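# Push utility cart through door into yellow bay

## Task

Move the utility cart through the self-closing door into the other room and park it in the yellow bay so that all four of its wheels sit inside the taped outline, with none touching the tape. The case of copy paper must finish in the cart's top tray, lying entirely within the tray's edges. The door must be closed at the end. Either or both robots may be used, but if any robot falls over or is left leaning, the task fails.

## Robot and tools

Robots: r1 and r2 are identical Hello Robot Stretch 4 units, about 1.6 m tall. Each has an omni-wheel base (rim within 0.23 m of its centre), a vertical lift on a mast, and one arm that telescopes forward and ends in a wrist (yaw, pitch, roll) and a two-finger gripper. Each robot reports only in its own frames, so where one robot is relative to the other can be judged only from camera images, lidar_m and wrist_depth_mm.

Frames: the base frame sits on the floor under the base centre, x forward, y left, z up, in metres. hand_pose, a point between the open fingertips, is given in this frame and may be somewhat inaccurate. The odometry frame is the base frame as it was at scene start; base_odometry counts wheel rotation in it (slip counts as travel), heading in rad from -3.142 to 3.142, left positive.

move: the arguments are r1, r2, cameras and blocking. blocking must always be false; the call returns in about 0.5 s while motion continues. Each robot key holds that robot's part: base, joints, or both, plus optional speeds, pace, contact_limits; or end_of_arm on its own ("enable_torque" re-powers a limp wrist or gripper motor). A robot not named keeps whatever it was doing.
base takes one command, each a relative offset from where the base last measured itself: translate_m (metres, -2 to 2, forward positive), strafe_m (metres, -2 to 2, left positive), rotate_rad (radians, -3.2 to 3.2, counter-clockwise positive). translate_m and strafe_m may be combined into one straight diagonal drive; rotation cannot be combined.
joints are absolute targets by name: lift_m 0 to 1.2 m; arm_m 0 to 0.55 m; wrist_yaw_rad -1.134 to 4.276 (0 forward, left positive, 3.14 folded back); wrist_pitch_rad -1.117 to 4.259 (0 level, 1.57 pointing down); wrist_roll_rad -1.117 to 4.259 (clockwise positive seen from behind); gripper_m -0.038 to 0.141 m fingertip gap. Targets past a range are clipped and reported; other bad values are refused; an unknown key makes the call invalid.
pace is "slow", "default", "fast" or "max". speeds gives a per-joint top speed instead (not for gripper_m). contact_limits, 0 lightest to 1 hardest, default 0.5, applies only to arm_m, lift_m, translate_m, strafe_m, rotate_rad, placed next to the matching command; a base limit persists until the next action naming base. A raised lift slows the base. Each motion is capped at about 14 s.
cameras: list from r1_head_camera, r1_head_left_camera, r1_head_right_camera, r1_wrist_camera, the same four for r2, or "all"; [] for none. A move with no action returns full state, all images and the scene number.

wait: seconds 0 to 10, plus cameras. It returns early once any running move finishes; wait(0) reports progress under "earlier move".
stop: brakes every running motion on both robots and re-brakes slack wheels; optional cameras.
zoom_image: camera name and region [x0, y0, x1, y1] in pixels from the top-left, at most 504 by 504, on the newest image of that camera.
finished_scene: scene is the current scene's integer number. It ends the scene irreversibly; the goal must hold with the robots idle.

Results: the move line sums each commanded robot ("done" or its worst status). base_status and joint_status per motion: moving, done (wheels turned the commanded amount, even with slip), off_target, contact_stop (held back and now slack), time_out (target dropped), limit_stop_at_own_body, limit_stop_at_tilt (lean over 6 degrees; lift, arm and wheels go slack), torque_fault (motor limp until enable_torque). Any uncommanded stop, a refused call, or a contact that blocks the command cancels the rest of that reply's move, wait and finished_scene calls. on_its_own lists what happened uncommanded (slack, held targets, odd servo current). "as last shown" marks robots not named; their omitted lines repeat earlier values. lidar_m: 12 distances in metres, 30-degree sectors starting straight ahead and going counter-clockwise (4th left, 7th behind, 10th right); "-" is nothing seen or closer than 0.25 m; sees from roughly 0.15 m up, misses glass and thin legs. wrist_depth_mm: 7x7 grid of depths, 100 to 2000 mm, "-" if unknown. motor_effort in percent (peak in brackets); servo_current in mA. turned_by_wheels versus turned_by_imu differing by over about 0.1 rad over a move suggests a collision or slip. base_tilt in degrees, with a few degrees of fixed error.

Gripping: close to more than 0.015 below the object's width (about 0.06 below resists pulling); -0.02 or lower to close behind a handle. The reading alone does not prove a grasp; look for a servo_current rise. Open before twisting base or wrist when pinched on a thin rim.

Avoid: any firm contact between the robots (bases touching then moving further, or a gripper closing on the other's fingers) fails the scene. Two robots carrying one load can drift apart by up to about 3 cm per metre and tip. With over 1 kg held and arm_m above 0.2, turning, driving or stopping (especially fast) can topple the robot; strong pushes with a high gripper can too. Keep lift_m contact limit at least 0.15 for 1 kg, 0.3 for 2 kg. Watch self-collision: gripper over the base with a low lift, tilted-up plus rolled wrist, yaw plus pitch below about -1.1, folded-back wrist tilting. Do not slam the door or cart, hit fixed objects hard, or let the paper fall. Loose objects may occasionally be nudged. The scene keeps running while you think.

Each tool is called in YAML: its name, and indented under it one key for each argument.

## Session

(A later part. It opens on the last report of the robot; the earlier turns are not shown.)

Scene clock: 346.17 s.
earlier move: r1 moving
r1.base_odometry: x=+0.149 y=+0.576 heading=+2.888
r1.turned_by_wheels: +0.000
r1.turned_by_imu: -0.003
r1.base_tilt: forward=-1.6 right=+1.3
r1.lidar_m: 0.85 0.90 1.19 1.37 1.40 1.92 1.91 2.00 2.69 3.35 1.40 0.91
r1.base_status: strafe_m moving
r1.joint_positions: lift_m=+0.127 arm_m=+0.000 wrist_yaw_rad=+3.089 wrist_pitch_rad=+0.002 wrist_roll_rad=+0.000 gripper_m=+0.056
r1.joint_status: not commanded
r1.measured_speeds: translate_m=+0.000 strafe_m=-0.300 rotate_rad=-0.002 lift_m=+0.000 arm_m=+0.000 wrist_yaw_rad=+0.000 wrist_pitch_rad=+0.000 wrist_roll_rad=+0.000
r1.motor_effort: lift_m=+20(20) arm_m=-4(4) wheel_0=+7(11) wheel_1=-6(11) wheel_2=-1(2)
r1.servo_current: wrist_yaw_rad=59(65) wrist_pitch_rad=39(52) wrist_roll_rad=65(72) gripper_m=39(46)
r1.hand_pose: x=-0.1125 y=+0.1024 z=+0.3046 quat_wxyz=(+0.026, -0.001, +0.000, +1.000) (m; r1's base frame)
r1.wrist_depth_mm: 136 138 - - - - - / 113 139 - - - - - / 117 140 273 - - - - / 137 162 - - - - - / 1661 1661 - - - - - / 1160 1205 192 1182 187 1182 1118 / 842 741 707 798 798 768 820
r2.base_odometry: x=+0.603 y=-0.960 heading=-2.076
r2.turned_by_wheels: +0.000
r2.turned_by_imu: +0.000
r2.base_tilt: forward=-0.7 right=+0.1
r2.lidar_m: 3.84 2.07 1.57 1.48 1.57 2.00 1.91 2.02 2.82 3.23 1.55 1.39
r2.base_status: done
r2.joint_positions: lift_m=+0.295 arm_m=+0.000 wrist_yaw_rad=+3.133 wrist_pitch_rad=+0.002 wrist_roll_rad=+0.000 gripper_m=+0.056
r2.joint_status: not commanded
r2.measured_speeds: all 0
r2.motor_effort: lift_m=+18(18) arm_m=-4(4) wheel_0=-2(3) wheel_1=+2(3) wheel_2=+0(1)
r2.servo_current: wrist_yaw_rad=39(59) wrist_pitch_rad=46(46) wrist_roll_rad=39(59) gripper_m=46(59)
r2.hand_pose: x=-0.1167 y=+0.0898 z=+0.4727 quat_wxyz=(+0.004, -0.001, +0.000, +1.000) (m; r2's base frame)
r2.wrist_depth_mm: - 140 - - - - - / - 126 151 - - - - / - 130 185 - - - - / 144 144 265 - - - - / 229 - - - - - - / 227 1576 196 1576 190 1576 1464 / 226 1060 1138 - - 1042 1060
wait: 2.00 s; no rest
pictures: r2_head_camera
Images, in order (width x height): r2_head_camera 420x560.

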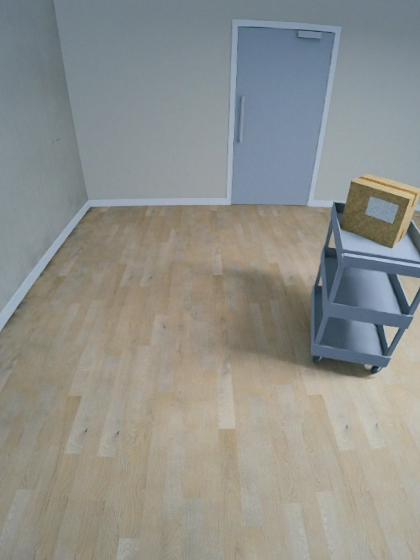

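zoom_image:
  camera: "r2_head_camera"
  region: [220, 10, 350, 220]

wait:
  seconds: 1.5
  cameras: ["r1_head_camera", "r1_head_left_camera"]

Scaled by 2.400 from the camera's 420x560 image, which has a finer 1200x1600 frame.

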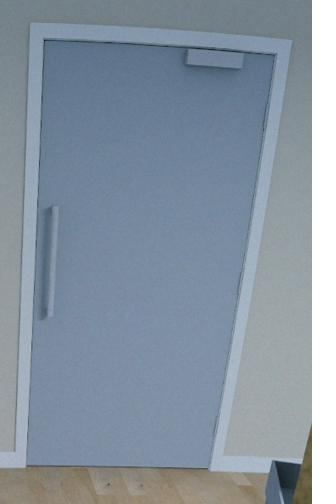

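Scene clock: 365.47 s.
earlier move: r1 done
r1.base_odometry: x=+0.326 y=+1.258 heading=+2.888
r1.turned_by_wheels: +0.000
r1.turned_by_imu: -0.003
r1.base_tilt: forward=-1.6 right=+1.3
r1.lidar_m: 0.95 0.89 1.22 2.07 2.14 2.01 1.90 1.99 2.68 2.64 1.30 1.02
r1.base_status: done
r1.joint_positions: lift_m=+0.127 arm_m=+0.000 wrist_yaw_rad=+3.089 wrist_pitch_rad=+0.002 wrist_roll_rad=+0.000 gripper_m=+0.056
r1.joint_status: not commanded
r1.measured_speeds: all 0
r1.motor_effort: lift_m=+20(20) arm_m=-4(4) wheel_0=+1(11) wheel_1=+0(11) wheel_2=+0(2)
r1.servo_current: wrist_yaw_rad=33(65) wrist_pitch_rad=46(52) wrist_roll_rad=46(72) gripper_m=33(52)
r1.hand_pose: x=-0.1125 y=+0.1024 z=+0.3046 quat_wxyz=(+0.026, -0.001, +0.000, +1.000) (m; r1's base frame)
r1.wrist_depth_mm: 136 138 - - - - - / 113 139 - - - - - / 117 140 272 - - - - / 137 161 - - - - - / 1708 - - - - - - / 1182 1205 192 1182 187 1255 1138 / 842 750 759 798 788 741 778
r2.base_odometry: x=+0.603 y=-0.960 heading=-2.076
r2.turned_by_wheels: +0.000
r2.turned_by_imu: +0.001
r2.base_tilt: forward=-0.7 right=+0.0
r2.lidar_m: 3.85 2.11 1.55 1.49 1.53 2.00 1.93 2.05 2.82 3.23 1.53 1.36
r2.base_status: done
r2.joint_positions: lift_m=+0.295 arm_m=+0.000 wrist_yaw_rad=+3.133 wrist_pitch_rad=+0.002 wrist_roll_rad=+0.000 gripper_m=+0.056
r2.joint_status: not commanded
r2.measured_speeds: all 0
r2.motor_effort: lift_m=+18(18) arm_m=-4(4) wheel_0=-3(3) wheel_1=+2(3) wheel_2=+0(1)
r2.servo_current: wrist_yaw_rad=52(65) wrist_pitch_rad=39(46) wrist_roll_rad=46(59) gripper_m=46(59)
r2.hand_pose: x=-0.1167 y=+0.0898 z=+0.4727 quat_wxyz=(+0.004, -0.001, +0.000, +1.000) (m; r2's base frame)
r2.wrist_depth_mm: - 141 - - - - - / - 126 151 - - - - / - 129 185 - - - - / 144 143 265 - - - - / 230 - - - - - - / 227 1576 196 1537 190 1576 1464 / 227 1078 1138 - - 1025 1078
wait: 0.00 of 1.5 s (r1 has come to rest)
pictures: r1_head_camera, r1_head_left_camera
Images, in order (width x height): r1_head_camera 420x560, r1_head_left_camera 420x672.

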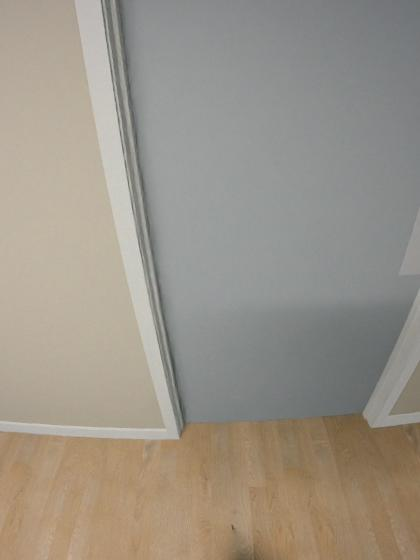

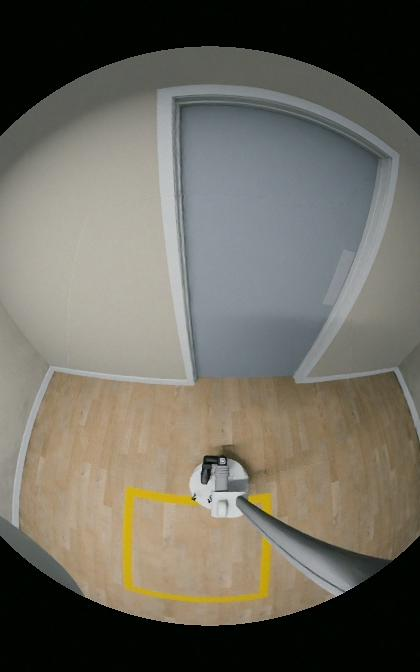

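move:
  blocking: false
  r1: {"base":{"strafe_m":-0.32}}
  r2: {"base":{"translate_m":2.0},"pace":"fast"}

wait:
  seconds: 1.5

wait:
  seconds: 6
  cameras: ["r2_head_camera","r2_head_right_camera","r1_head_left_camera"]

Scene clock: 392.63 s.
move: r1 moving; r2 moving
r1.base_odometry: x=+0.335 y=+1.294 heading=+2.888
r1.turned_by_wheels: +0.000
r1.turned_by_imu: +0.000
r1.base_tilt: forward=-1.6 right=+1.3
r1.lidar_m: 0.93 0.91 1.24 2.07 2.19 1.99 1.89 1.98 2.66 2.61 1.30 1.02
r1.base_status: strafe_m moving
r1.joint_positions: lift_m=+0.127 arm_m=+0.000 wrist_yaw_rad=+3.089 wrist_pitch_rad=+0.002 wrist_roll_rad=+0.000 gripper_m=+0.056
r1.joint_status: not commanded
r1.measured_speeds: translate_m=+0.001 strafe_m=-0.142 rotate_rad=-0.004 lift_m=+0.000 arm_m=+0.000 wrist_yaw_rad=+0.000 wrist_pitch_rad=+0.000 wrist_roll_rad=+0.000
r1.motor_effort: lift_m=+20(20) arm_m=-4(4) wheel_0=+10(11) wheel_1=-9(10) wheel_2=+1(1)
r1.servo_current: wrist_yaw_rad=46(65) wrist_pitch_rad=46(46) wrist_roll_rad=46(52) gripper_m=39(46)
r1.hand_pose: x=-0.1125 y=+0.1024 z=+0.3046 quat_wxyz=(+0.026, -0.001, +0.000, +1.000) (m; r1's base frame)
r1.wrist_depth_mm: 136 138 - - - - - / 113 139 - - - - - / 118 139 272 - - - - / 137 162 - - - - - / 1661 - 1983 - - - - / 1182 1205 192 1205 188 1255 1138 / 831 741 750 809 798 788 768
r2.base_odometry: x=+0.579 y=-1.004 heading=-2.076
r2.turned_by_wheels: +0.000
r2.turned_by_imu: +0.000
r2.base_tilt: forward=-0.7 right=+0.1
r2.lidar_m: 3.81 2.07 1.57 1.48 1.57 2.04 1.98 2.09 2.92 3.24 1.47 1.32
r2.base_status: translate_m moving
r2.joint_positions: lift_m=+0.295 arm_m=+0.000 wrist_yaw_rad=+3.133 wrist_pitch_rad=+0.002 wrist_roll_rad=+0.000 gripper_m=+0.056
r2.joint_status: not commanded
r2.measured_speeds: translate_m=+0.195 strafe_m=-0.001 rotate_rad=+0.000 lift_m=+0.000 arm_m=+0.000 wrist_yaw_rad=+0.000 wrist_pitch_rad=+0.000 wrist_roll_rad=+0.000
r2.motor_effort: lift_m=+18(18) arm_m=-4(4) wheel_0=+8(11) wheel_1=+8(9) wheel_2=-15(16)
r2.servo_current: wrist_yaw_rad=39(65) wrist_pitch_rad=39(46) wrist_roll_rad=52(52) gripper_m=46(52)
r2.hand_pose: x=-0.1167 y=+0.0898 z=+0.4727 quat_wxyz=(+0.004, -0.001, +0.000, +1.000) (m; r2's base frame)
r2.wrist_depth_mm: - 140 - - - - - / - 123 145 - - - - / - 128 187 - - - - / 144 144 293 - - - - / 226 - - - - - - / 224 1537 196 1576 190 1661 1464 / 223 1060 1138 - - 1025 1060
pictures: none

Scene clock: 394.13 s.
earlier move: r1 moving; r2 moving
r1.base_odometry: x=+0.406 y=+1.567 heading=+2.888
r1.turned_by_wheels: +0.000
r1.turned_by_imu: -0.002
r1.base_tilt: forward=-1.6 right=+1.3
r1.lidar_m: 0.96 1.00 1.24 2.38 2.46 1.99 1.89 1.97 2.40 2.34 1.30 0.99
r1.base_status: strafe_m moving
r1.joint_positions: lift_m=+0.127 arm_m=+0.000 wrist_yaw_rad=+3.089 wrist_pitch_rad=+0.002 wrist_roll_rad=+0.000 gripper_m=+0.056
r1.joint_status: not commanded
r1.measured_speeds: translate_m=+0.001 strafe_m=-0.033 rotate_rad=-0.004 lift_m=+0.000 arm_m=+0.000 wrist_yaw_rad=+0.000 wrist_pitch_rad=+0.000 wrist_roll_rad=+0.000
r1.motor_effort: lift_m=+20(20) arm_m=-4(4) wheel_0=+1(12) wheel_1=+3(10) wheel_2=+0(2)
r1.servo_current: wrist_yaw_rad=59(72) wrist_pitch_rad=46(46) wrist_roll_rad=39(65) gripper_m=46(46)
r1.hand_pose: x=-0.1125 y=+0.1024 z=+0.3046 quat_wxyz=(+0.026, -0.001, +0.000, +1.000) (m; r1's base frame)
r1.wrist_depth_mm: 136 138 - - - - - / 113 140 - - - - - / 115 140 270 - - - - / 137 161 - - - - - / 1661 - - - - - - / 1182 1205 193 1205 188 1118 1118 / 854 741 768 798 788 768 820
r2.base_odometry: x=+0.313 y=-1.486 heading=-2.075
r2.turned_by_wheels: +0.000
r2.turned_by_imu: +0.001
r2.base_tilt: forward=-0.7 right=+0.0
r2.lidar_m: 3.26 2.09 1.54 1.50 1.56 2.20 2.54 2.64 3.35 3.26 0.88 0.96
r2.base_status: translate_m moving
r2.joint_positions: lift_m=+0.295 arm_m=+0.000 wrist_yaw_rad=+3.133 wrist_pitch_rad=+0.002 wrist_roll_rad=+0.000 gripper_m=+0.056
r2.joint_status: not commanded
r2.measured_speeds: translate_m=+0.401 strafe_m=+0.000 rotate_rad=+0.003 lift_m=+0.000 arm_m=+0.000 wrist_yaw_rad=+0.000 wrist_pitch_rad=+0.000 wrist_roll_rad=+0.000
r2.motor_effort: lift_m=+18(18) arm_m=-4(4) wheel_0=+4(12) wheel_1=+6(10) wheel_2=-10(17)
r2.servo_current: wrist_yaw_rad=46(65) wrist_pitch_rad=39(46) wrist_roll_rad=39(65) gripper_m=52(52)
r2.hand_pose: x=-0.1167 y=+0.0898 z=+0.4727 quat_wxyz=(+0.004, -0.001, +0.000, +1.000) (m; r2's base frame)
r2.wrist_depth_mm: - 140 - - - - - / - 124 145 - - - - / - 128 188 - - - - / 144 144 263 - - - - / 226 - - - - - - / 225 1576 196 1537 190 1576 1464 / 223 1060 1138 - - 1025 1078
wait: 1.50 s; no rest
pictures: none

Scene clock: 394.53 s.
earlier move: r1 done; r2 moving
r1.base_odometry: x=+0.407 y=+1.568 heading=+2.888
r1.turned_by_wheels: +0.000
r1.turned_by_imu: +0.000
r1.base_tilt: forward=-1.6 right=+1.3
r1.lidar_m: 0.96 1.01 1.24 2.37 2.48 2.00 1.90 1.98 2.42 2.32 1.34 1.01
r1.base_status: done
r1.joint_positions: lift_m=+0.127 arm_m=+0.000 wrist_yaw_rad=+3.089 wrist_pitch_rad=+0.002 wrist_roll_rad=+0.000 gripper_m=+0.056
r1.joint_status: not commanded
r1.measured_speeds: all 0
r1.motor_effort: lift_m=+20(20) arm_m=-4(4) wheel_0=+1(12) wheel_1=-1(10) wheel_2=+0(2)
r1.servo_current: wrist_yaw_rad=39(72) wrist_pitch_rad=39(46) wrist_roll_rad=39(72) gripper_m=46(52)
r1.hand_pose: x=-0.1125 y=+0.1024 z=+0.3046 quat_wxyz=(+0.026, -0.001, +0.000, +1.000) (m; r1's base frame)
r1.wrist_depth_mm: 136 138 - - - - - / 113 139 - - - - - / 117 140 268 - - - - / 137 160 - - - - - / 1661 - 1921 - - - - / 1205 1205 194 1182 187 1138 1138 / 854 750 768 798 798 778 809
r2.base_odometry: x=+0.235 y=-1.626 heading=-2.076
r2.turned_by_wheels: +0.000
r2.turned_by_imu: +0.000
r2.base_tilt: forward=-0.7 right=+0.1
r2.lidar_m: 3.10 2.07 1.54 1.48 1.54 2.23 2.67 2.81 3.35 3.26 0.79 1.09
r2.base_status: translate_m moving
r2.joint_positions: lift_m=+0.295 arm_m=+0.000 wrist_yaw_rad=+3.133 wrist_pitch_rad=+0.002 wrist_roll_rad=+0.000 gripper_m=+0.056
r2.joint_status: not commanded
r2.measured_speeds: translate_m=+0.400 strafe_m=+0.000 rotate_rad=+0.001 lift_m=+0.000 arm_m=+0.000 wrist_yaw_rad=+0.000 wrist_pitch_rad=+0.000 wrist_roll_rad=+0.000
r2.motor_effort: lift_m=+18(18) arm_m=-4(4) wheel_0=+4(12) wheel_1=+6(10) wheel_2=-10(17)
r2.servo_current: wrist_yaw_rad=52(65) wrist_pitch_rad=46(46) wrist_roll_rad=46(65) gripper_m=52(52)
r2.hand_pose: x=-0.1167 y=+0.0898 z=+0.4727 quat_wxyz=(+0.004, -0.001, +0.000, +1.000) (m; r2's base frame)
r2.wrist_depth_mm: - 140 - - - - - / - 123 145 - - - - / - 128 187 - - - - / 144 143 262 - - - - / 226 - - - - - - / 225 1576 196 1537 190 1576 1464 / 224 1060 1160 - - 1060 1060
wait: 0.40 of 6 s (r1 has come to rest)
pictures: r1_head_left_camera, r2_head_camera, r2_head_right_camera
Images, in order (width x height): r1_head_left_camera 420x672, r2_head_camera 420x560, r2_head_right_camera 420x672.

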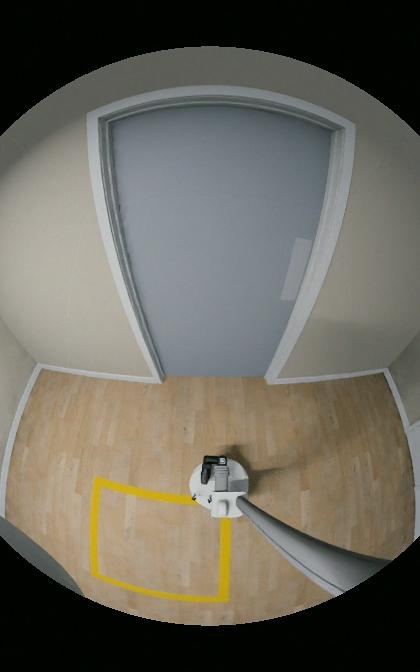

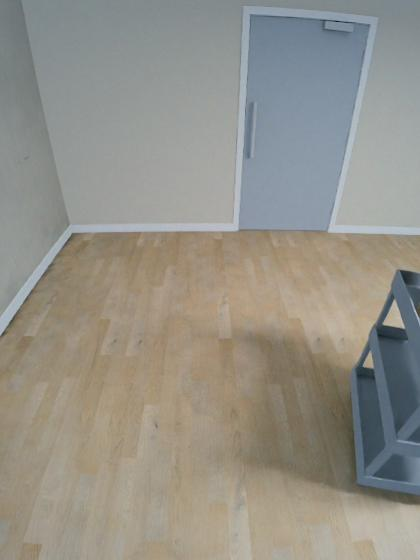

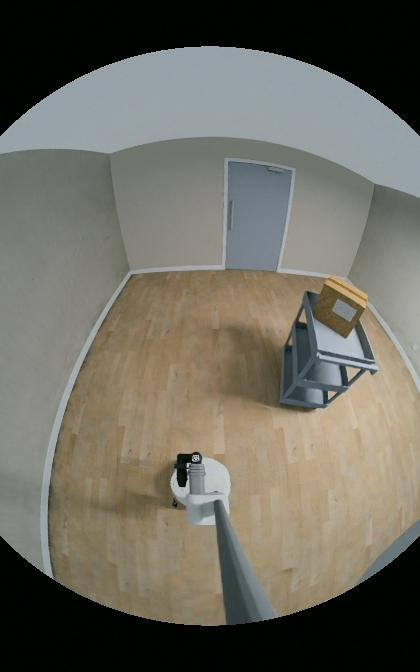

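wait:
  seconds: 4
  cameras: ["r2_head_camera","r2_head_right_camera"]

zoom_image:
  camera: "r2_head_camera"
  region: [220, 0, 420, 300]

Scene clock: 400.07 s.
earlier move: r2 done
r1.base_odometry: x=+0.407 y=+1.568 heading=+2.888
r1.turned_by_wheels: +0.000
r1.turned_by_imu: +0.000
r1.base_tilt: forward=-1.6 right=+1.3
r1.lidar_m: 0.95 0.98 1.23 2.38 2.45 2.00 1.88 1.96 2.40 2.33 1.30 1.01
r1.base_status: done
r1.joint_positions: lift_m=+0.127 arm_m=+0.000 wrist_yaw_rad=+3.089 wrist_pitch_rad=+0.002 wrist_roll_rad=+0.000 gripper_m=+0.056
r1.joint_status: not commanded
r1.measured_speeds: all 0
r1.motor_effort: lift_m=+20(20) arm_m=-4(4) wheel_0=+1(12) wheel_1=+0(10) wheel_2=+0(2)
r1.servo_current: wrist_yaw_rad=46(72) wrist_pitch_rad=33(52) wrist_roll_rad=52(72) gripper_m=46(52)
r1.hand_pose: x=-0.1125 y=+0.1024 z=+0.3046 quat_wxyz=(+0.026, -0.001, +0.000, +1.000) (m; r1's base frame)
r1.wrist_depth_mm: 136 138 - - - - - / 113 139 - - - - - / 117 140 268 - - - - / 137 160 - - - - - / 1661 - 1921 - - - - / 1182 1182 193 1205 188 1160 1138 / 831 759 741 798 788 778 820
r2.base_odometry: x=-0.364 y=-2.710 heading=-2.076
r2.turned_by_wheels: +0.000
r2.turned_by_imu: +0.003
r2.base_tilt: forward=-0.7 right=+0.1
r2.lidar_m: 1.89 2.00 1.48 1.44 1.51 2.14 4.02 0.96 0.85 0.84 2.61 1.88
r2.base_status: done
r2.joint_positions: lift_m=+0.295 arm_m=+0.000 wrist_yaw_rad=+3.133 wrist_pitch_rad=+0.002 wrist_roll_rad=+0.000 gripper_m=+0.056
r2.joint_status: not commanded
r2.measured_speeds: all 0
r2.motor_effort: lift_m=+18(18) arm_m=-4(4) wheel_0=+3(12) wheel_1=+2(10) wheel_2=-2(17)
r2.servo_current: wrist_yaw_rad=59(65) wrist_pitch_rad=33(46) wrist_roll_rad=46(65) gripper_m=46(52)
r2.hand_pose: x=-0.1167 y=+0.0898 z=+0.4727 quat_wxyz=(+0.004, -0.001, +0.000, +1.000) (m; r2's base frame)
r2.wrist_depth_mm: - 140 - - - - - / - 126 151 - - - - / - 129 185 - - - - / 144 144 264 - - - - / 229 - - - - - - / 228 1618 196 1537 190 1618 1464 / 226 1060 1118 - - 1042 1060
wait: 0.00 of 4 s (r2 has come to rest)
pictures: r2_head_camera, r2_head_right_camera
Images, in order (width x height): r2_head_camera 420x560, r2_head_right_camera 420x672.

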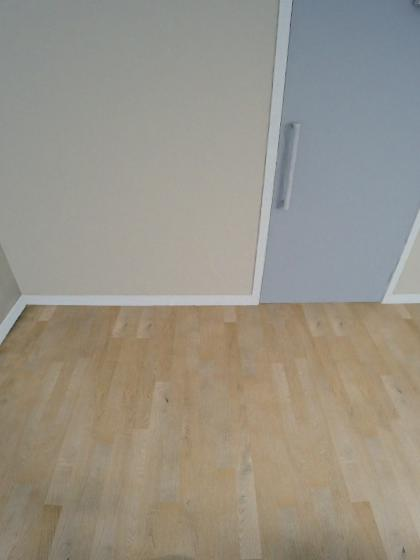

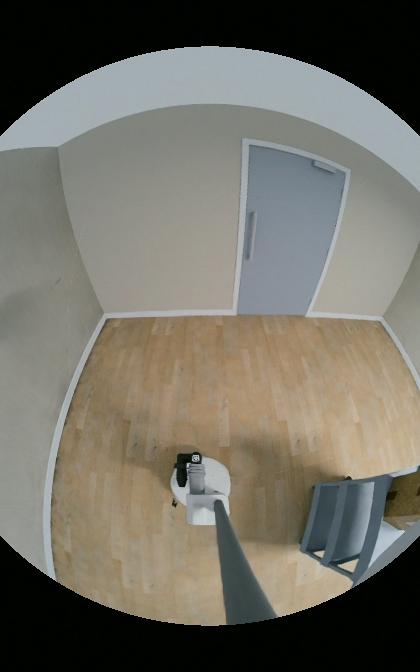

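Scaled by 1.680 from the camera's 420x560 image, which has a finer 1200x1600 frame.

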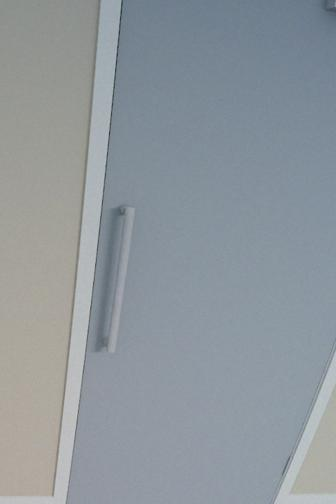

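move:
  blocking: false
  r2: {"base":{"translate_m":0.75,"strafe_m":-0.45},"joints":{"lift_m":0.9}}

wait:
  seconds: 5

move:
  blocking: false
  r2: {"joints":{"wrist_yaw_rad":0,"gripper_m":0.1}}

wait:
  seconds: 3
  cameras: ["r2_head_camera","r2_wrist_camera","r2_head_right_camera"]

Scene clock: 412.93 s.
move: r2 moving
r1: as last shown
r1.base_tilt: forward=-1.6 right=+1.2
r1.lidar_m: 0.94 1.00 1.26 2.37 2.46 2.01 1.87 2.01 2.42 2.33 1.31 0.99
r1.motor_effort: lift_m=+20(20) arm_m=-4(4) wheel_0=+1(2) wheel_1=-1(1) wheel_2=+0(0)
r1.servo_current: wrist_yaw_rad=46(52) wrist_pitch_rad=46(46) wrist_roll_rad=59(59) gripper_m=39(46)
r1.wrist_depth_mm: 136 138 - - - - - / 113 139 - - - - - / 117 140 268 - - - - / 137 161 - - - - - / 1618 - 1921 - - - - / 1205 1205 193 1205 188 1138 1138 / 854 750 750 788 798 778 809
r2.base_odometry: x=-0.395 y=-2.729 heading=-2.076
r2.turned_by_wheels: -0.001
r2.turned_by_imu: +0.000
r2.base_tilt: forward=-0.7 right=+0.1
r2.lidar_m: 1.86 1.96 1.51 1.45 1.54 2.19 4.05 0.98 0.85 0.86 2.58 1.82
r2.base_status: translate_m moving; strafe_m moving
r2.joint_positions: lift_m=+0.333 arm_m=+0.000 wrist_yaw_rad=+3.133 wrist_pitch_rad=+0.002 wrist_roll_rad=+0.000 gripper_m=+0.056
r2.joint_status: lift_m moving
r2.measured_speeds: translate_m=+0.119 strafe_m=-0.071 rotate_rad=+0.001 lift_m=+0.146 arm_m=+0.000 wrist_yaw_rad=+0.000 wrist_pitch_rad=+0.000 wrist_roll_rad=+0.000
r2.motor_effort: lift_m=+23(26) arm_m=-4(4) wheel_0=+11(13) wheel_1=-6(6) wheel_2=-12(13)
r2.servo_current: wrist_yaw_rad=46(46) wrist_pitch_rad=39(46) wrist_roll_rad=46(65) gripper_m=46(52)
r2.hand_pose: x=-0.1167 y=+0.0898 z=+0.5104 quat_wxyz=(+0.004, -0.001, +0.000, +1.000) (m; r2's base frame)
r2.wrist_depth_mm: - 141 - - - - - / - 126 151 - - - - / - 129 184 - - - - / 144 143 264 - - - - / 230 - - - - - - / 228 1661 196 1661 190 1708 1537 / 227 1138 1205 - - 1098 1118
pictures: none

Scene clock: 416.70 s.
earlier move: r2 done
r1.base_odometry: x=+0.407 y=+1.568 heading=+2.888
r1.turned_by_wheels: +0.000
r1.turned_by_imu: +0.000
r1.base_tilt: forward=-1.6 right=+1.3
r1.lidar_m: 0.95 1.01 1.22 2.38 2.46 2.00 1.86 1.98 2.43 2.32 1.31 0.99
r1.base_status: not commanded
r1.joint_positions: lift_m=+0.127 arm_m=+0.000 wrist_yaw_rad=+3.089 wrist_pitch_rad=+0.002 wrist_roll_rad=+0.000 gripper_m=+0.056
r1.joint_status: not commanded
r1.measured_speeds: all 0
r1.motor_effort: lift_m=+20(20) arm_m=-4(4) wheel_0=+1(2) wheel_1=-1(1) wheel_2=+0(0)
r1.servo_current: wrist_yaw_rad=52(72) wrist_pitch_rad=46(52) wrist_roll_rad=52(72) gripper_m=39(46)
r1.hand_pose: x=-0.1125 y=+0.1024 z=+0.3046 quat_wxyz=(+0.026, -0.001, +0.000, +1.000) (m; r1's base frame)
r1.wrist_depth_mm: 136 138 - - - - - / 113 139 - - - - - / 117 139 268 - - - - / 137 160 - - - - - / 1661 - 1921 - - - - / 1205 1160 194 1205 187 1138 1138 / 854 741 750 798 798 778 820
r2.base_odometry: x=-1.121 y=-3.149 heading=-2.076
r2.turned_by_wheels: +0.000
r2.turned_by_imu: +0.002
r2.base_tilt: forward=-0.7 right=+0.1
r2.lidar_m: 1.07 1.18 1.68 1.86 1.98 2.79 1.25 0.98 2.97 2.88 1.55 1.19
r2.base_status: done
r2.joint_positions: lift_m=+0.900 arm_m=+0.000 wrist_yaw_rad=+3.133 wrist_pitch_rad=+0.002 wrist_roll_rad=+0.000 gripper_m=+0.056
r2.joint_status: all done
r2.measured_speeds: all 0
r2.motor_effort: lift_m=+21(26) arm_m=-4(4) wheel_0=+1(14) wheel_1=-4(8) wheel_2=-1(13)
r2.servo_current: wrist_yaw_rad=46(65) wrist_pitch_rad=39(46) wrist_roll_rad=39(65) gripper_m=46(59)
r2.hand_pose: x=-0.1167 y=+0.0898 z=+1.0775 quat_wxyz=(+0.004, -0.001, +0.000, +1.000) (m; r2's base frame)
r2.wrist_depth_mm: - 141 - - - - - / - 126 151 - - - - / - 129 185 - - - - / 144 143 264 - - - - / 230 1160 - - - - - / 220 1138 195 - 190 - - / 225 125 - - - - -
wait: 3.77 of 5 s (r2 has come to rest)
pictures: none

Scene clock: 417.20 s.
move: r2 moving
r1: as last shown
r1.lidar_m: 0.95 0.99 1.25 2.36 2.48 1.99 1.89 1.98 2.43 2.33 1.33 0.99
r1.motor_effort: lift_m=+20(20) arm_m=-4(4) wheel_0=+1(1) wheel_1=-1(1) wheel_2=+0(0)
r1.servo_current: wrist_yaw_rad=65(72) wrist_pitch_rad=39(52) wrist_roll_rad=52(65) gripper_m=39(46)
r1.wrist_depth_mm: 136 138 - - - - - / 113 138 - - - - - / 117 139 270 - - - - / 137 161 - - - - - / 1661 - 1983 - - - - / 1182 1182 193 1182 187 1138 1138 / 842 741 750 788 798 778 809
r2.base_odometry: x=-1.121 y=-3.149 heading=-2.076
r2.turned_by_wheels: +0.000
r2.turned_by_imu: +0.000
r2.base_tilt: forward=-0.7 right=+0.1
r2.lidar_m: 1.07 1.19 1.68 1.87 1.99 2.78 1.24 1.00 2.96 2.87 1.54 1.14
r2.base_status: not commanded
r2.joint_positions: lift_m=+0.900 arm_m=+0.000 wrist_yaw_rad=+2.570 wrist_pitch_rad=+0.002 wrist_roll_rad=+0.000 gripper_m=+0.075
r2.joint_status: wrist_yaw_rad moving; gripper_m moving
r2.measured_speeds: translate_m=+0.000 strafe_m=+0.000 rotate_rad=+0.000 lift_m=+0.000 arm_m=+0.000 wrist_yaw_rad=-1.740 wrist_pitch_rad=+0.000 wrist_roll_rad=+0.000
r2.motor_effort: lift_m=+21(21) arm_m=-4(4) wheel_0=+0(1) wheel_1=-4(5) wheel_2=-1(2)
r2.servo_current: wrist_yaw_rad=52(156) wrist_pitch_rad=46(46) wrist_roll_rad=52(52) gripper_m=91(91)
r2.hand_pose: x=-0.0243 y=+0.2296 z=+1.0775 quat_wxyz=(+0.282, -0.001, +0.000, +0.959) (m; r2's base frame)
r2.wrist_depth_mm: - - - - - - - / - - - - - - - / - - - - - - - / - - - - - - - / - - - - - - - / - - 191 - 190 - - / - - - - - - -
pictures: none

Scene clock: 419.10 s.
earlier move: r2 done
r1.base_odometry: x=+0.407 y=+1.568 heading=+2.888
r1.turned_by_wheels: +0.000
r1.turned_by_imu: +0.000
r1.base_tilt: forward=-1.6 right=+1.3
r1.lidar_m: 0.94 1.01 1.26 2.38 2.45 1.97 1.88 2.00 2.44 2.33 1.33 0.99
r1.base_status: not commanded
r1.joint_positions: lift_m=+0.127 arm_m=+0.000 wrist_yaw_rad=+3.089 wrist_pitch_rad=+0.002 wrist_roll_rad=+0.000 gripper_m=+0.056
r1.joint_status: not commanded
r1.measured_speeds: all 0
r1.motor_effort: lift_m=+20(20) arm_m=-4(4) wheel_0=+1(1) wheel_1=-1(1) wheel_2=+0(0)
r1.servo_current: wrist_yaw_rad=52(72) wrist_pitch_rad=39(52) wrist_roll_rad=46(65) gripper_m=39(46)
r1.hand_pose: x=-0.1125 y=+0.1024 z=+0.3046 quat_wxyz=(+0.026, -0.001, +0.000, +1.000) (m; r1's base frame)
r1.wrist_depth_mm: 136 139 - - - - - / 113 139 - - - - - / 117 140 268 - - - - / 137 160 - - - - - / 1708 - 1983 - - - - / 1182 1182 194 1182 187 1118 1138 / 854 741 741 809 778 778 820
r2.base_odometry: x=-1.121 y=-3.149 heading=-2.076
r2.turned_by_wheels: +0.000
r2.turned_by_imu: +0.000
r2.base_tilt: forward=-0.7 right=+0.1
r2.lidar_m: 1.05 1.19 1.70 1.87 1.98 2.79 1.26 0.99 2.95 2.87 1.52 1.18
r2.base_status: not commanded
r2.joint_positions: lift_m=+0.900 arm_m=+0.000 wrist_yaw_rad=+0.003 wrist_pitch_rad=+0.002 wrist_roll_rad=+0.000 gripper_m=+0.100
r2.joint_status: all done
r2.measured_speeds: all 0
r2.motor_effort: lift_m=+21(21) arm_m=-4(4) wheel_0=+0(1) wheel_1=-3(5) wheel_2=-1(2)
r2.servo_current: wrist_yaw_rad=52(156) wrist_pitch_rad=33(46) wrist_roll_rad=39(65) gripper_m=52(91)
r2.hand_pose: x=+0.4596 y=-0.0866 z=+1.0775 quat_wxyz=(+1.000, +0.000, +0.001, +0.001) (m; r2's base frame)
r2.wrist_depth_mm: - - - 878 - - - / - - - 891 - - - / - - - 878 - - - / - - - 891 - - - / - - - - - - - / - - 189 162 185 - - / - - - - - - -
wait: 1.90 of 3 s (r2 has come to rest)
pictures: r2_head_camera, r2_head_right_camera, r2_wrist_camera
Images, in order (width x height): r2_head_camera 420x560, r2_head_right_camera 420x672, r2_wrist_camera 616x392.

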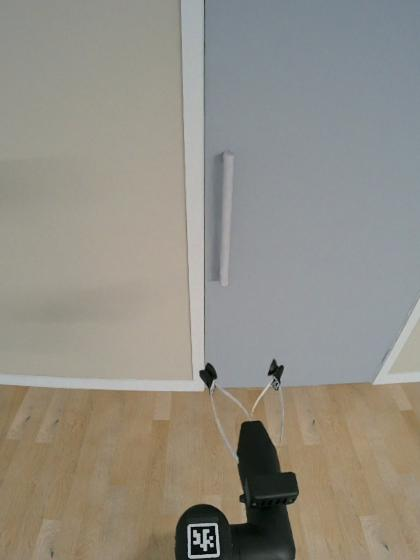

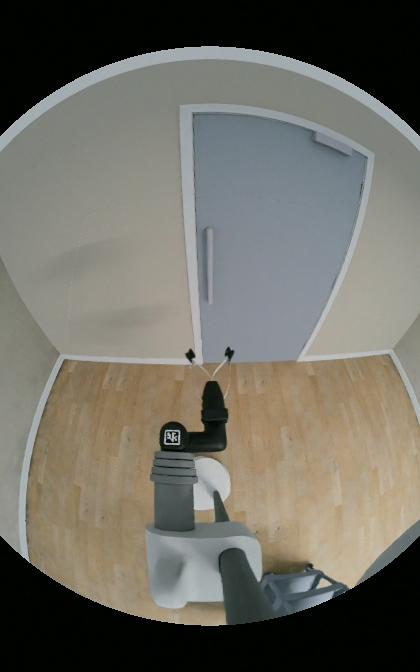

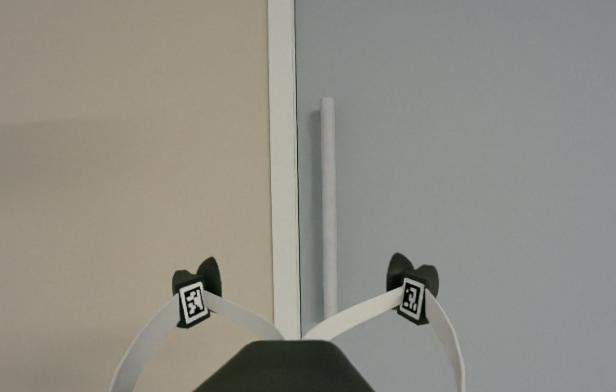

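move:
  blocking: false
  r2: {"base":{"translate_m":0.45,"strafe_m":-0.05}}

wait:
  seconds: 4
  cameras: ["r2_head_camera","r2_wrist_camera"]

Scene clock: 427.77 s.
move: r2 moving
r1: as last shown
r1.lidar_m: 0.94 1.01 1.23 2.37 2.48 2.00 1.88 1.98 2.43 2.31 1.33 1.01
r1.servo_current: wrist_yaw_rad=46(52) wrist_pitch_rad=39(52) wrist_roll_rad=46(59) gripper_m=39(46)
r1.wrist_depth_mm: 136 138 - - - - - / 113 139 - - - - - / 117 139 268 - - - - / 137 161 - - - - - / 1661 - 1983 - - - - / 1182 1160 193 1205 188 1160 1138 / 854 750 750 820 788 778 831
r2.base_odometry: x=-1.139 y=-3.174 heading=-2.076
r2.turned_by_wheels: +0.000
r2.turned_by_imu: +0.001
r2.base_tilt: forward=-0.7 right=+0.1
r2.lidar_m: 1.01 1.16 1.67 1.87 1.96 2.78 1.29 1.03 2.98 2.88 1.53 1.13
r2.base_status: translate_m moving; strafe_m moving
r2.joint_positions: lift_m=+0.900 arm_m=+0.000 wrist_yaw_rad=+0.003 wrist_pitch_rad=+0.002 wrist_roll_rad=+0.000 gripper_m=+0.100
r2.joint_status: not commanded
r2.measured_speeds: translate_m=+0.122 strafe_m=-0.014 rotate_rad=+0.005 lift_m=+0.000 arm_m=+0.000 wrist_yaw_rad=-0.001 wrist_pitch_rad=+0.000 wrist_roll_rad=+0.000
r2.motor_effort: lift_m=+21(21) arm_m=-4(4) wheel_0=+6(9) wheel_1=+8(8) wheel_2=-13(13)
r2.servo_current: wrist_yaw_rad=33(52) wrist_pitch_rad=33(46) wrist_roll_rad=39(59) gripper_m=52(59)
r2.hand_pose: x=+0.4596 y=-0.0866 z=+1.0775 quat_wxyz=(+1.000, +0.000, +0.001, +0.001) (m; r2's base frame)
r2.wrist_depth_mm: - - - - - - - / - - - - - - - / - - - - - - - / - - - - - - - / - - - 866 - - - / - - 189 809 185 - - / - - - - - - -
pictures: none

Scene clock: 430.27 s.
earlier move: r2 done
r1.base_odometry: x=+0.407 y=+1.568 heading=+2.888
r1.turned_by_wheels: +0.000
r1.turned_by_imu: +0.000
r1.base_tilt: forward=-1.6 right=+1.2
r1.lidar_m: 0.94 1.01 1.25 2.38 2.47 2.00 1.87 1.97 2.44 2.33 1.32 1.00
r1.base_status: not commanded
r1.joint_positions: lift_m=+0.127 arm_m=+0.000 wrist_yaw_rad=+3.089 wrist_pitch_rad=+0.002 wrist_roll_rad=+0.000 gripper_m=+0.056
r1.joint_status: not commanded
r1.measured_speeds: all 0
r1.motor_effort: lift_m=+20(20) arm_m=-4(4) wheel_0=+1(2) wheel_1=-1(1) wheel_2=+0(0)
r1.servo_current: wrist_yaw_rad=52(78) wrist_pitch_rad=46(52) wrist_roll_rad=39(72) gripper_m=46(52)
r1.hand_pose: x=-0.1125 y=+0.1024 z=+0.3046 quat_wxyz=(+0.026, -0.001, +0.000, +1.000) (m; r1's base frame)
r1.wrist_depth_mm: 136 138 - - - - - / 113 139 - - - - - / 117 139 267 - - - - / 137 161 - - - - - / 1661 - 1983 - - - - / 1160 1205 194 1182 187 1138 1138 / 842 750 750 809 798 778 820
r2.base_odometry: x=-1.382 y=-3.518 heading=-2.076
r2.turned_by_wheels: +0.000
r2.turned_by_imu: +0.001
r2.base_tilt: forward=-0.7 right=+0.1
r2.lidar_m: 0.60 0.72 1.02 1.90 2.01 2.81 1.41 1.43 2.94 2.39 0.95 0.69
r2.base_status: done
r2.joint_positions: lift_m=+0.900 arm_m=+0.000 wrist_yaw_rad=+0.003 wrist_pitch_rad=+0.002 wrist_roll_rad=+0.000 gripper_m=+0.100
r2.joint_status: not commanded
r2.measured_speeds: all 0
r2.motor_effort: lift_m=+21(21) arm_m=-4(4) wheel_0=+4(11) wheel_1=+4(8) wheel_2=-3(14)
r2.servo_current: wrist_yaw_rad=39(65) wrist_pitch_rad=33(52) wrist_roll_rad=52(59) gripper_m=52(59)
r2.hand_pose: x=+0.4595 y=-0.0866 z=+1.0775 quat_wxyz=(+1.000, +0.000, +0.001, +0.001) (m; r2's base frame)
r2.wrist_depth_mm: 469 466 445 373 - - - / 477 469 449 375 - - - / 480 466 449 375 - - - / 480 477 459 375 - - - / 484 477 455 382 - - - / - 477 190 379 185 - - / - 477 462 - - - -
wait: 2.50 of 4 s (r2 has come to rest)
pictures: r2_head_camera, r2_wrist_camera
Images, in order (width x height): r2_head_camera 420x560, r2_wrist_camera 616x392.

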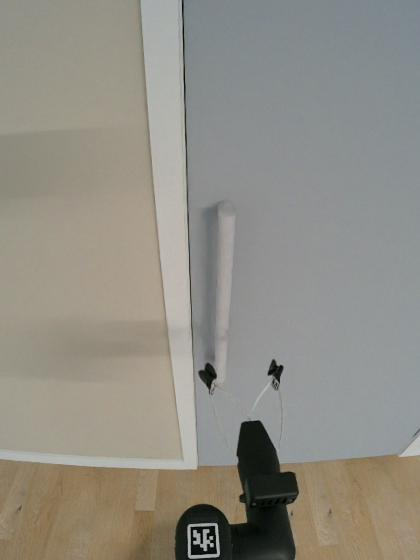

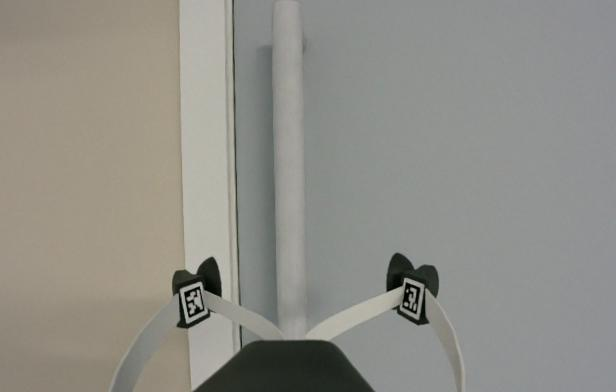

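move:
  blocking: false
  r2: {"base":{"translate_m":0.215,"strafe_m":0.018},"pace":"slow","contact_limits":{"translate_m":0.2}}

wait:
  seconds: 4
  cameras: ["r2_head_camera","r2_wrist_camera"]

Scene clock: 442.10 s.
move: r2 moving
r1: as last shown
r1.lidar_m: 0.96 0.99 1.24 2.39 2.47 1.99 1.88 1.97 2.43 2.28 1.32 0.99
r1.motor_effort: lift_m=+20(20) arm_m=-4(4) wheel_0=+1(1) wheel_1=-1(1) wheel_2=+0(0)
r1.servo_current: wrist_yaw_rad=65(65) wrist_pitch_rad=46(46) wrist_roll_rad=46(65) gripper_m=46(46)
r1.wrist_depth_mm: 136 138 - - - - - / 113 139 - - - - - / 117 140 270 - - - - / 137 160 - - - - - / 1661 - 1921 - - - - / 1182 1205 193 1229 187 1160 1138 / 831 750 759 798 798 788 820
r2.base_odometry: x=-1.387 y=-3.530 heading=-2.075
r2.turned_by_wheels: +0.000
r2.turned_by_imu: +0.001
r2.base_tilt: forward=-0.7 right=+0.1
r2.lidar_m: 0.58 0.70 1.01 1.91 2.00 2.84 1.41 1.42 2.90 2.35 0.94 0.69
r2.base_status: translate_m moving; strafe_m moving
r2.joint_positions: lift_m=+0.900 arm_m=+0.000 wrist_yaw_rad=+0.003 wrist_pitch_rad=+0.002 wrist_roll_rad=+0.000 gripper_m=+0.100
r2.joint_status: not commanded
r2.measured_speeds: translate_m=+0.049 strafe_m=+0.003 rotate_rad=-0.001 lift_m=+0.000 arm_m=+0.000 wrist_yaw_rad=+0.000 wrist_pitch_rad=+0.000 wrist_roll_rad=+0.000
r2.motor_effort: lift_m=+21(21) arm_m=-4(4) wheel_0=+3(8) wheel_1=+5(8) wheel_2=-9(11)
r2.servo_current: wrist_yaw_rad=33(59) wrist_pitch_rad=39(46) wrist_roll_rad=46(52) gripper_m=52(52)
r2.contact_limits: translate_m 0.2
r2.hand_pose: x=+0.4595 y=-0.0866 z=+1.0775 quat_wxyz=(+1.000, +0.000, +0.001, +0.001) (m; r2's base frame)
r2.wrist_depth_mm: 466 455 433 362 - - - / 466 455 436 362 - - - / 466 459 442 364 - - - / 469 466 442 366 - - - / 477 469 442 368 - - - / 480 469 193 370 185 - - / 480 469 449 - - - -
pictures: none

Scene clock: 445.03 s.
earlier move: r2 done
r1.base_odometry: x=+0.407 y=+1.568 heading=+2.888
r1.turned_by_wheels: +0.000
r1.turned_by_imu: +0.000
r1.base_tilt: forward=-1.6 right=+1.3
r1.lidar_m: 0.96 0.98 1.22 2.38 2.46 1.98 1.88 1.97 2.44 2.32 1.33 0.99
r1.base_status: not commanded
r1.joint_positions: lift_m=+0.127 arm_m=+0.000 wrist_yaw_rad=+3.089 wrist_pitch_rad=+0.002 wrist_roll_rad=+0.000 gripper_m=+0.056
r1.joint_status: not commanded
r1.measured_speeds: all 0
r1.motor_effort: lift_m=+20(20) arm_m=-4(4) wheel_0=+0(1) wheel_1=-1(1) wheel_2=+0(0)
r1.servo_current: wrist_yaw_rad=46(65) wrist_pitch_rad=46(52) wrist_roll_rad=46(65) gripper_m=39(52)
r1.hand_pose: x=-0.1125 y=+0.1024 z=+0.3046 quat_wxyz=(+0.026, -0.001, +0.000, +1.000) (m; r1's base frame)
r1.wrist_depth_mm: 136 138 - - - - - / 113 139 - - - - - / 117 139 270 - - - - / 137 160 - - - - - / 1708 - 1983 - - - - / 1160 1182 194 1182 187 1160 1160 / 831 759 750 798 798 778 820
r2.base_odometry: x=-1.470 y=-3.715 heading=-2.076
r2.turned_by_wheels: +0.000
r2.turned_by_imu: +0.000
r2.base_tilt: forward=-0.7 right=+0.1
r2.lidar_m: 0.40 0.48 0.70 1.87 1.99 2.81 1.61 1.67 2.97 1.64 0.67 0.48
r2.base_status: done
r2.joint_positions: lift_m=+0.900 arm_m=+0.000 wrist_yaw_rad=-0.001 wrist_pitch_rad=+0.002 wrist_roll_rad=+0.000 gripper_m=+0.100
r2.joint_status: not commanded
r2.measured_speeds: all 0
r2.motor_effort: lift_m=+21(21) arm_m=-4(4) wheel_0=+6(9) wheel_1=+5(9) wheel_2=-11(11)
r2.servo_current: wrist_yaw_rad=59(65) wrist_pitch_rad=46(46) wrist_roll_rad=52(65) gripper_m=59(59)
r2.contact_limits: translate_m 0.2
r2.hand_pose: x=+0.4592 y=-0.0877 z=+1.0775 quat_wxyz=(+1.000, +0.000, +0.001, -0.001) (m; r2's base frame)
r2.wrist_depth_mm: 251 236 244 238 236 235 231 / 252 236 246 166 238 235 232 / 253 237 247 173 239 236 233 / 256 238 249 173 241 238 236 / 257 240 251 173 243 239 236 / 258 242 196 166 195 240 237 / 260 243 254 - 245 240 239
wait: 2.93 of 4 s (r2 has come to rest)
pictures: r2_head_camera, r2_wrist_camera
Images, in order (width x height): r2_head_camera 420x560, r2_wrist_camera 616x392.

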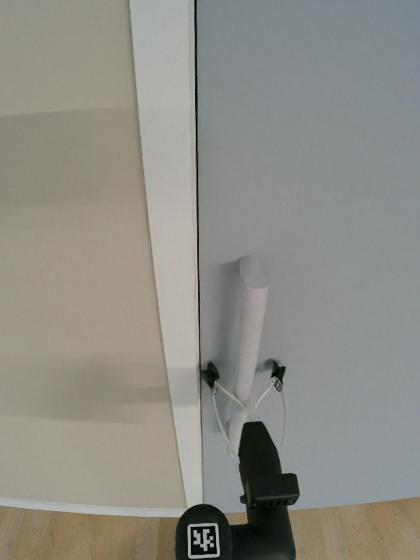

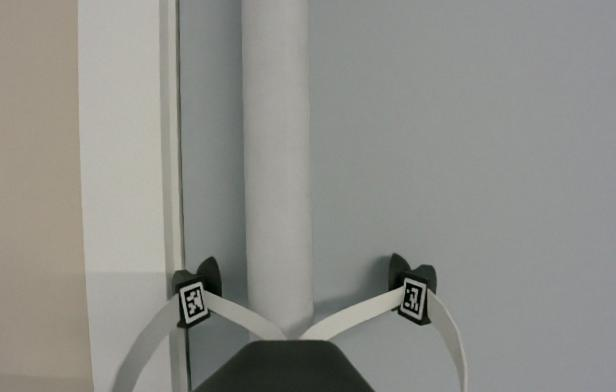

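move:
  blocking: false
  r2: {"base":{"translate_m":0.014,"strafe_m":0.014},"pace":"slow","contact_limits":{"translate_m":0.2}}

wait:
  seconds: 2

move:
  blocking: false
  r2: {"joints":{"gripper_m":-0.03}}

wait:
  seconds: 2
  cameras: ["r2_wrist_camera"]

Scene clock: 451.07 s.
move: r2 moving
r1: as last shown
r1.lidar_m: 0.95 1.00 1.25 2.40 2.46 1.99 1.89 1.96 2.42 2.32 1.30 1.00
r1.motor_effort: lift_m=+20(20) arm_m=-4(4) wheel_0=+0(1) wheel_1=+0(1) wheel_2=+0(0)
r1.servo_current: wrist_yaw_rad=59(65) wrist_pitch_rad=39(46) wrist_roll_rad=52(59) gripper_m=39(46)
r1.wrist_depth_mm: 136 138 - - - - - / 113 139 - - - - - / 117 139 268 - - - - / 137 161 - - - - - / 1661 - - - - - - / 1182 1205 194 1205 188 1160 1138 / 854 750 750 809 798 778 820
r2.base_odometry: x=-1.466 y=-3.727 heading=-2.077
r2.turned_by_wheels: -0.001
r2.turned_by_imu: +0.002
r2.base_tilt: forward=-0.8 right=+0.1
r2.lidar_m: 0.39 0.48 0.71 1.88 1.96 2.80 1.62 1.64 2.95 1.62 0.65 0.49
r2.base_status: translate_m moving; strafe_m moving
r2.joint_positions: lift_m=+0.900 arm_m=+0.000 wrist_yaw_rad=-0.008 wrist_pitch_rad=+0.002 wrist_roll_rad=+0.000 gripper_m=+0.100
r2.joint_status: not commanded
r2.measured_speeds: translate_m=+0.029 strafe_m=+0.030 rotate_rad=-0.005 lift_m=+0.000 arm_m=+0.000 wrist_yaw_rad=-0.025 wrist_pitch_rad=+0.000 wrist_roll_rad=+0.000
r2.motor_effort: lift_m=+21(21) arm_m=+4(4) wheel_0=-2(6) wheel_1=+8(9) wheel_2=-18(18)
r2.servo_current: wrist_yaw_rad=59(59) wrist_pitch_rad=39(39) wrist_roll_rad=52(59) gripper_m=52(52)
r2.contact_limits: translate_m 0.2
r2.hand_pose: x=+0.4585 y=-0.0898 z=+1.0775 quat_wxyz=(+1.000, +0.000, +0.001, -0.004) (m; r2's base frame)
r2.wrist_depth_mm: 244 229 240 159 234 232 230 / 245 230 241 163 236 234 231 / 248 232 242 163 238 235 232 / 248 233 244 165 238 236 235 / 251 234 245 165 240 238 236 / 252 236 200 163 242 239 237 / 254 236 250 - 242 241 238
pictures: none

Scene clock: 452.00 s.
earlier move: r2 contact_stop
r1.base_odometry: x=+0.407 y=+1.568 heading=+2.888
r1.turned_by_wheels: +0.000
r1.turned_by_imu: +0.000
r1.base_tilt: forward=-1.6 right=+1.3
r1.lidar_m: 0.97 0.98 1.22 2.37 2.48 2.00 1.87 1.98 2.43 2.32 1.31 0.99
r1.base_status: not commanded
r1.joint_positions: lift_m=+0.127 arm_m=+0.000 wrist_yaw_rad=+3.089 wrist_pitch_rad=+0.002 wrist_roll_rad=+0.000 gripper_m=+0.056
r1.joint_status: not commanded
r1.measured_speeds: all 0
r1.motor_effort: lift_m=+20(20) arm_m=-4(4) wheel_0=+1(1) wheel_1=-1(1) wheel_2=+0(0)
r1.servo_current: wrist_yaw_rad=59(65) wrist_pitch_rad=39(46) wrist_roll_rad=39(65) gripper_m=39(46)
r1.hand_pose: x=-0.1125 y=+0.1024 z=+0.3046 quat_wxyz=(+0.026, -0.001, +0.000, +1.000) (m; r1's base frame)
r1.wrist_depth_mm: 136 139 - - - - - / 113 139 - - - - - / 117 139 268 - - - - / 137 161 - - - - - / 1708 - 1921 - - - - / 1182 1205 194 1160 187 1160 1138 / 854 750 750 798 798 768 820
r2.base_odometry: x=-1.460 y=-3.724 heading=-2.110
r2.turned_by_wheels: -0.033
r2.turned_by_imu: -0.026
r2.base_tilt: forward=-0.7 right=+0.1
r2.lidar_m: 0.40 0.47 0.69 1.84 1.98 2.69 1.68 1.62 2.96 1.79 0.71 0.49
r2.base_status: translate_m contact_stop (by the wheels' count: +0.003 of +0.014); strafe_m contact_stop (by the wheels' count: +0.013 of +0.014)
r2.joint_positions: lift_m=+0.900 arm_m=+0.000 wrist_yaw_rad=-0.003 wrist_pitch_rad=+0.002 wrist_roll_rad=+0.000 gripper_m=+0.100
r2.joint_status: not commanded
r2.measured_speeds: all 0
r2.on_its_own: the wheels are slack since a contact_stop
r2.motor_effort: lift_m=+21(21) arm_m=+4(5) wheel_0=+0(8) wheel_1=+0(9) wheel_2=+0(21)
r2.servo_current: wrist_yaw_rad=46(91) wrist_pitch_rad=33(52) wrist_roll_rad=46(65) gripper_m=52(52)
r2.contact_limits: translate_m 0.2
r2.hand_pose: x=+0.4590 y=-0.0883 z=+1.0775 quat_wxyz=(+1.000, +0.000, +0.001, -0.001) (m; r2's base frame)
r2.wrist_depth_mm: 249 233 244 164 238 237 236 / 250 236 246 165 241 238 236 / 252 236 247 166 243 240 237 / 254 236 249 167 244 241 238 / 253 239 250 167 245 243 239 / 256 240 218 167 197 243 240 / 258 242 254 - 246 244 244
wait: 0.93 of 2 s (r2 has come to rest)
pictures: none

not run: a stop that you did not command came earlier in this reply.

not run: a stop that you did not command came earlier in this reply.

move:
  blocking: false
  cameras: ["r2_wrist_camera", "r2_head_camera"]
  r2: {"base":{"translate_m":-0.004},"pace":"slow"}

zoom_image:
  camera: "r2_head_camera"
  region: [160, 240, 340, 480]

wait:
  seconds: 1
  cameras: ["r2_wrist_camera"]

Scene clock: 463.03 s.
move: r2 moving
r1: as last shown
r1.base_tilt: forward=-1.6 right=+1.2
r1.lidar_m: 0.94 1.00 1.24 2.37 2.50 2.00 1.89 1.96 2.40 2.31 1.30 0.99
r1.servo_current: wrist_yaw_rad=52(65) wrist_pitch_rad=39(46) wrist_roll_rad=46(72) gripper_m=39(46)
r1.wrist_depth_mm: 136 138 - - - - - / 113 139 - - - - - / 117 139 268 - - - - / 137 160 - - - - - / 1661 - 1983 - - - - / 1182 1182 193 1205 187 1160 1118 / 854 750 759 809 798 778 809
r2.base_odometry: x=-1.458 y=-3.720 heading=-2.110
r2.turned_by_wheels: +0.000
r2.turned_by_imu: +0.000
r2.base_tilt: forward=-0.7 right=+0.1
r2.lidar_m: 0.42 0.50 0.69 1.86 1.94 2.69 1.65 1.63 2.99 1.82 0.65 0.48
r2.base_status: translate_m moving
r2.joint_positions: lift_m=+0.900 arm_m=+0.000 wrist_yaw_rad=-0.003 wrist_pitch_rad=+0.002 wrist_roll_rad=+0.000 gripper_m=+0.100
r2.joint_status: not commanded
r2.measured_speeds: all 0
r2.motor_effort: lift_m=+21(21) arm_m=+4(5) wheel_0=-7(7) wheel_1=-5(6) wheel_2=+7(9)
r2.servo_current: wrist_yaw_rad=52(52) wrist_pitch_rad=39(46) wrist_roll_rad=39(59) gripper_m=59(59)
r2.hand_pose: x=+0.4590 y=-0.0883 z=+1.0775 quat_wxyz=(+1.000, +0.000, +0.001, -0.001) (m; r2's base frame)
r2.wrist_depth_mm: 252 237 249 168 242 240 239 / 253 236 250 169 245 242 240 / 256 239 251 170 246 242 241 / 257 241 253 171 246 245 242 / 259 242 253 171 249 247 244 / 259 244 199 171 197 246 246 / 262 244 257 - 251 249 248
pictures: r2_head_camera, r2_wrist_camera
Images, in order (width x height): r2_head_camera 420x560, r2_wrist_camera 616x392.

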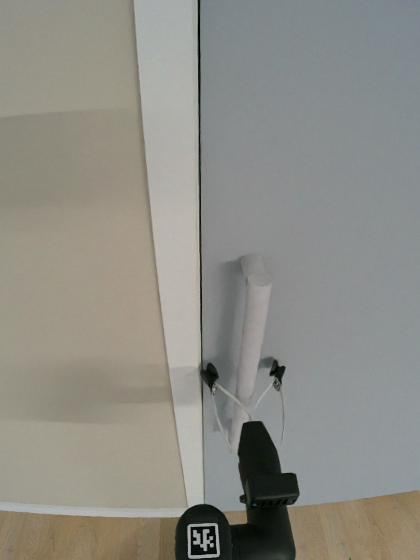

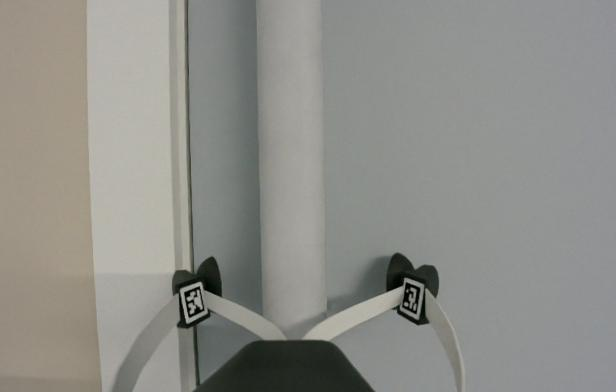

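Scaled by 2.100 from the camera's 420x560 image, which has a finer 1200x1600 frame.

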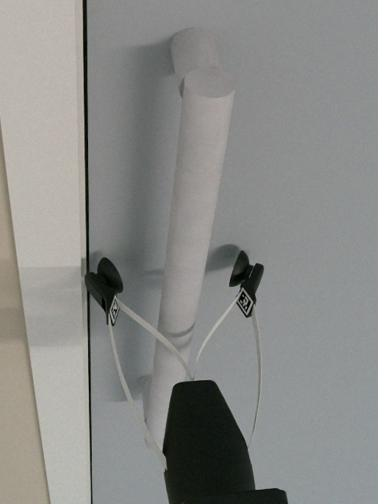

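Scene clock: 463.20 s.
earlier move: r2 done
r1.base_odometry: x=+0.407 y=+1.568 heading=+2.888
r1.turned_by_wheels: +0.000
r1.turned_by_imu: +0.000
r1.base_tilt: forward=-1.6 right=+1.2
r1.lidar_m: 0.95 1.00 1.23 2.38 2.47 1.98 1.87 1.97 2.42 2.32 1.31 1.00
r1.base_status: not commanded
r1.joint_positions: lift_m=+0.127 arm_m=+0.000 wrist_yaw_rad=+3.089 wrist_pitch_rad=+0.002 wrist_roll_rad=+0.000 gripper_m=+0.056
r1.joint_status: not commanded
r1.measured_speeds: all 0
r1.motor_effort: lift_m=+20(20) arm_m=-4(4) wheel_0=+1(1) wheel_1=-1(1) wheel_2=+0(0)
r1.servo_current: wrist_yaw_rad=39(65) wrist_pitch_rad=46(46) wrist_roll_rad=26(72) gripper_m=39(46)
r1.hand_pose: x=-0.1125 y=+0.1024 z=+0.3046 quat_wxyz=(+0.026, -0.001, +0.000, +1.000) (m; r1's base frame)
r1.wrist_depth_mm: 136 138 - - - - - / 113 139 - - - - - / 117 140 268 - - - - / 137 160 - - - - - / 1708 - 1921 - - - - / 1160 1205 194 1205 187 1138 1160 / 831 741 759 809 788 778 820
r2.base_odometry: x=-1.458 y=-3.720 heading=-2.110
r2.turned_by_wheels: +0.000
r2.turned_by_imu: +0.000
r2.base_tilt: forward=-0.7 right=+0.0
r2.lidar_m: 0.41 0.49 0.67 1.87 1.96 2.66 1.69 1.59 3.00 1.85 0.66 0.49
r2.base_status: done
r2.joint_positions: lift_m=+0.900 arm_m=+0.000 wrist_yaw_rad=-0.003 wrist_pitch_rad=+0.002 wrist_roll_rad=+0.000 gripper_m=+0.100
r2.joint_status: not commanded
r2.measured_speeds: all 0
r2.motor_effort: lift_m=+21(21) arm_m=+4(5) wheel_0=-4(7) wheel_1=-4(6) wheel_2=+7(9)
r2.servo_current: wrist_yaw_rad=39(52) wrist_pitch_rad=39(46) wrist_roll_rad=46(59) gripper_m=52(59)
r2.hand_pose: x=+0.4590 y=-0.0883 z=+1.0775 quat_wxyz=(+1.000, +0.000, +0.001, -0.001) (m; r2's base frame)
r2.wrist_depth_mm: 251 236 248 167 242 241 239 / 254 237 250 168 244 242 239 / 254 239 251 169 247 243 242 / 256 240 253 171 248 244 244 / 258 242 253 171 248 247 244 / 259 243 199 172 198 248 247 / 262 245 256 - 251 248 246
wait: 0.17 of 1 s (r2 has come to rest)
pictures: r2_wrist_camera
Images, in order (width x height): r2_wrist_camera 616x392.

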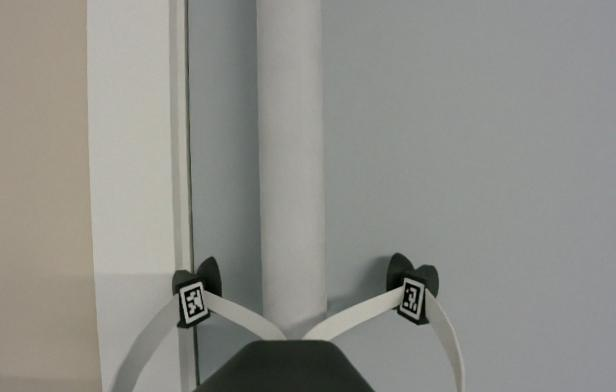

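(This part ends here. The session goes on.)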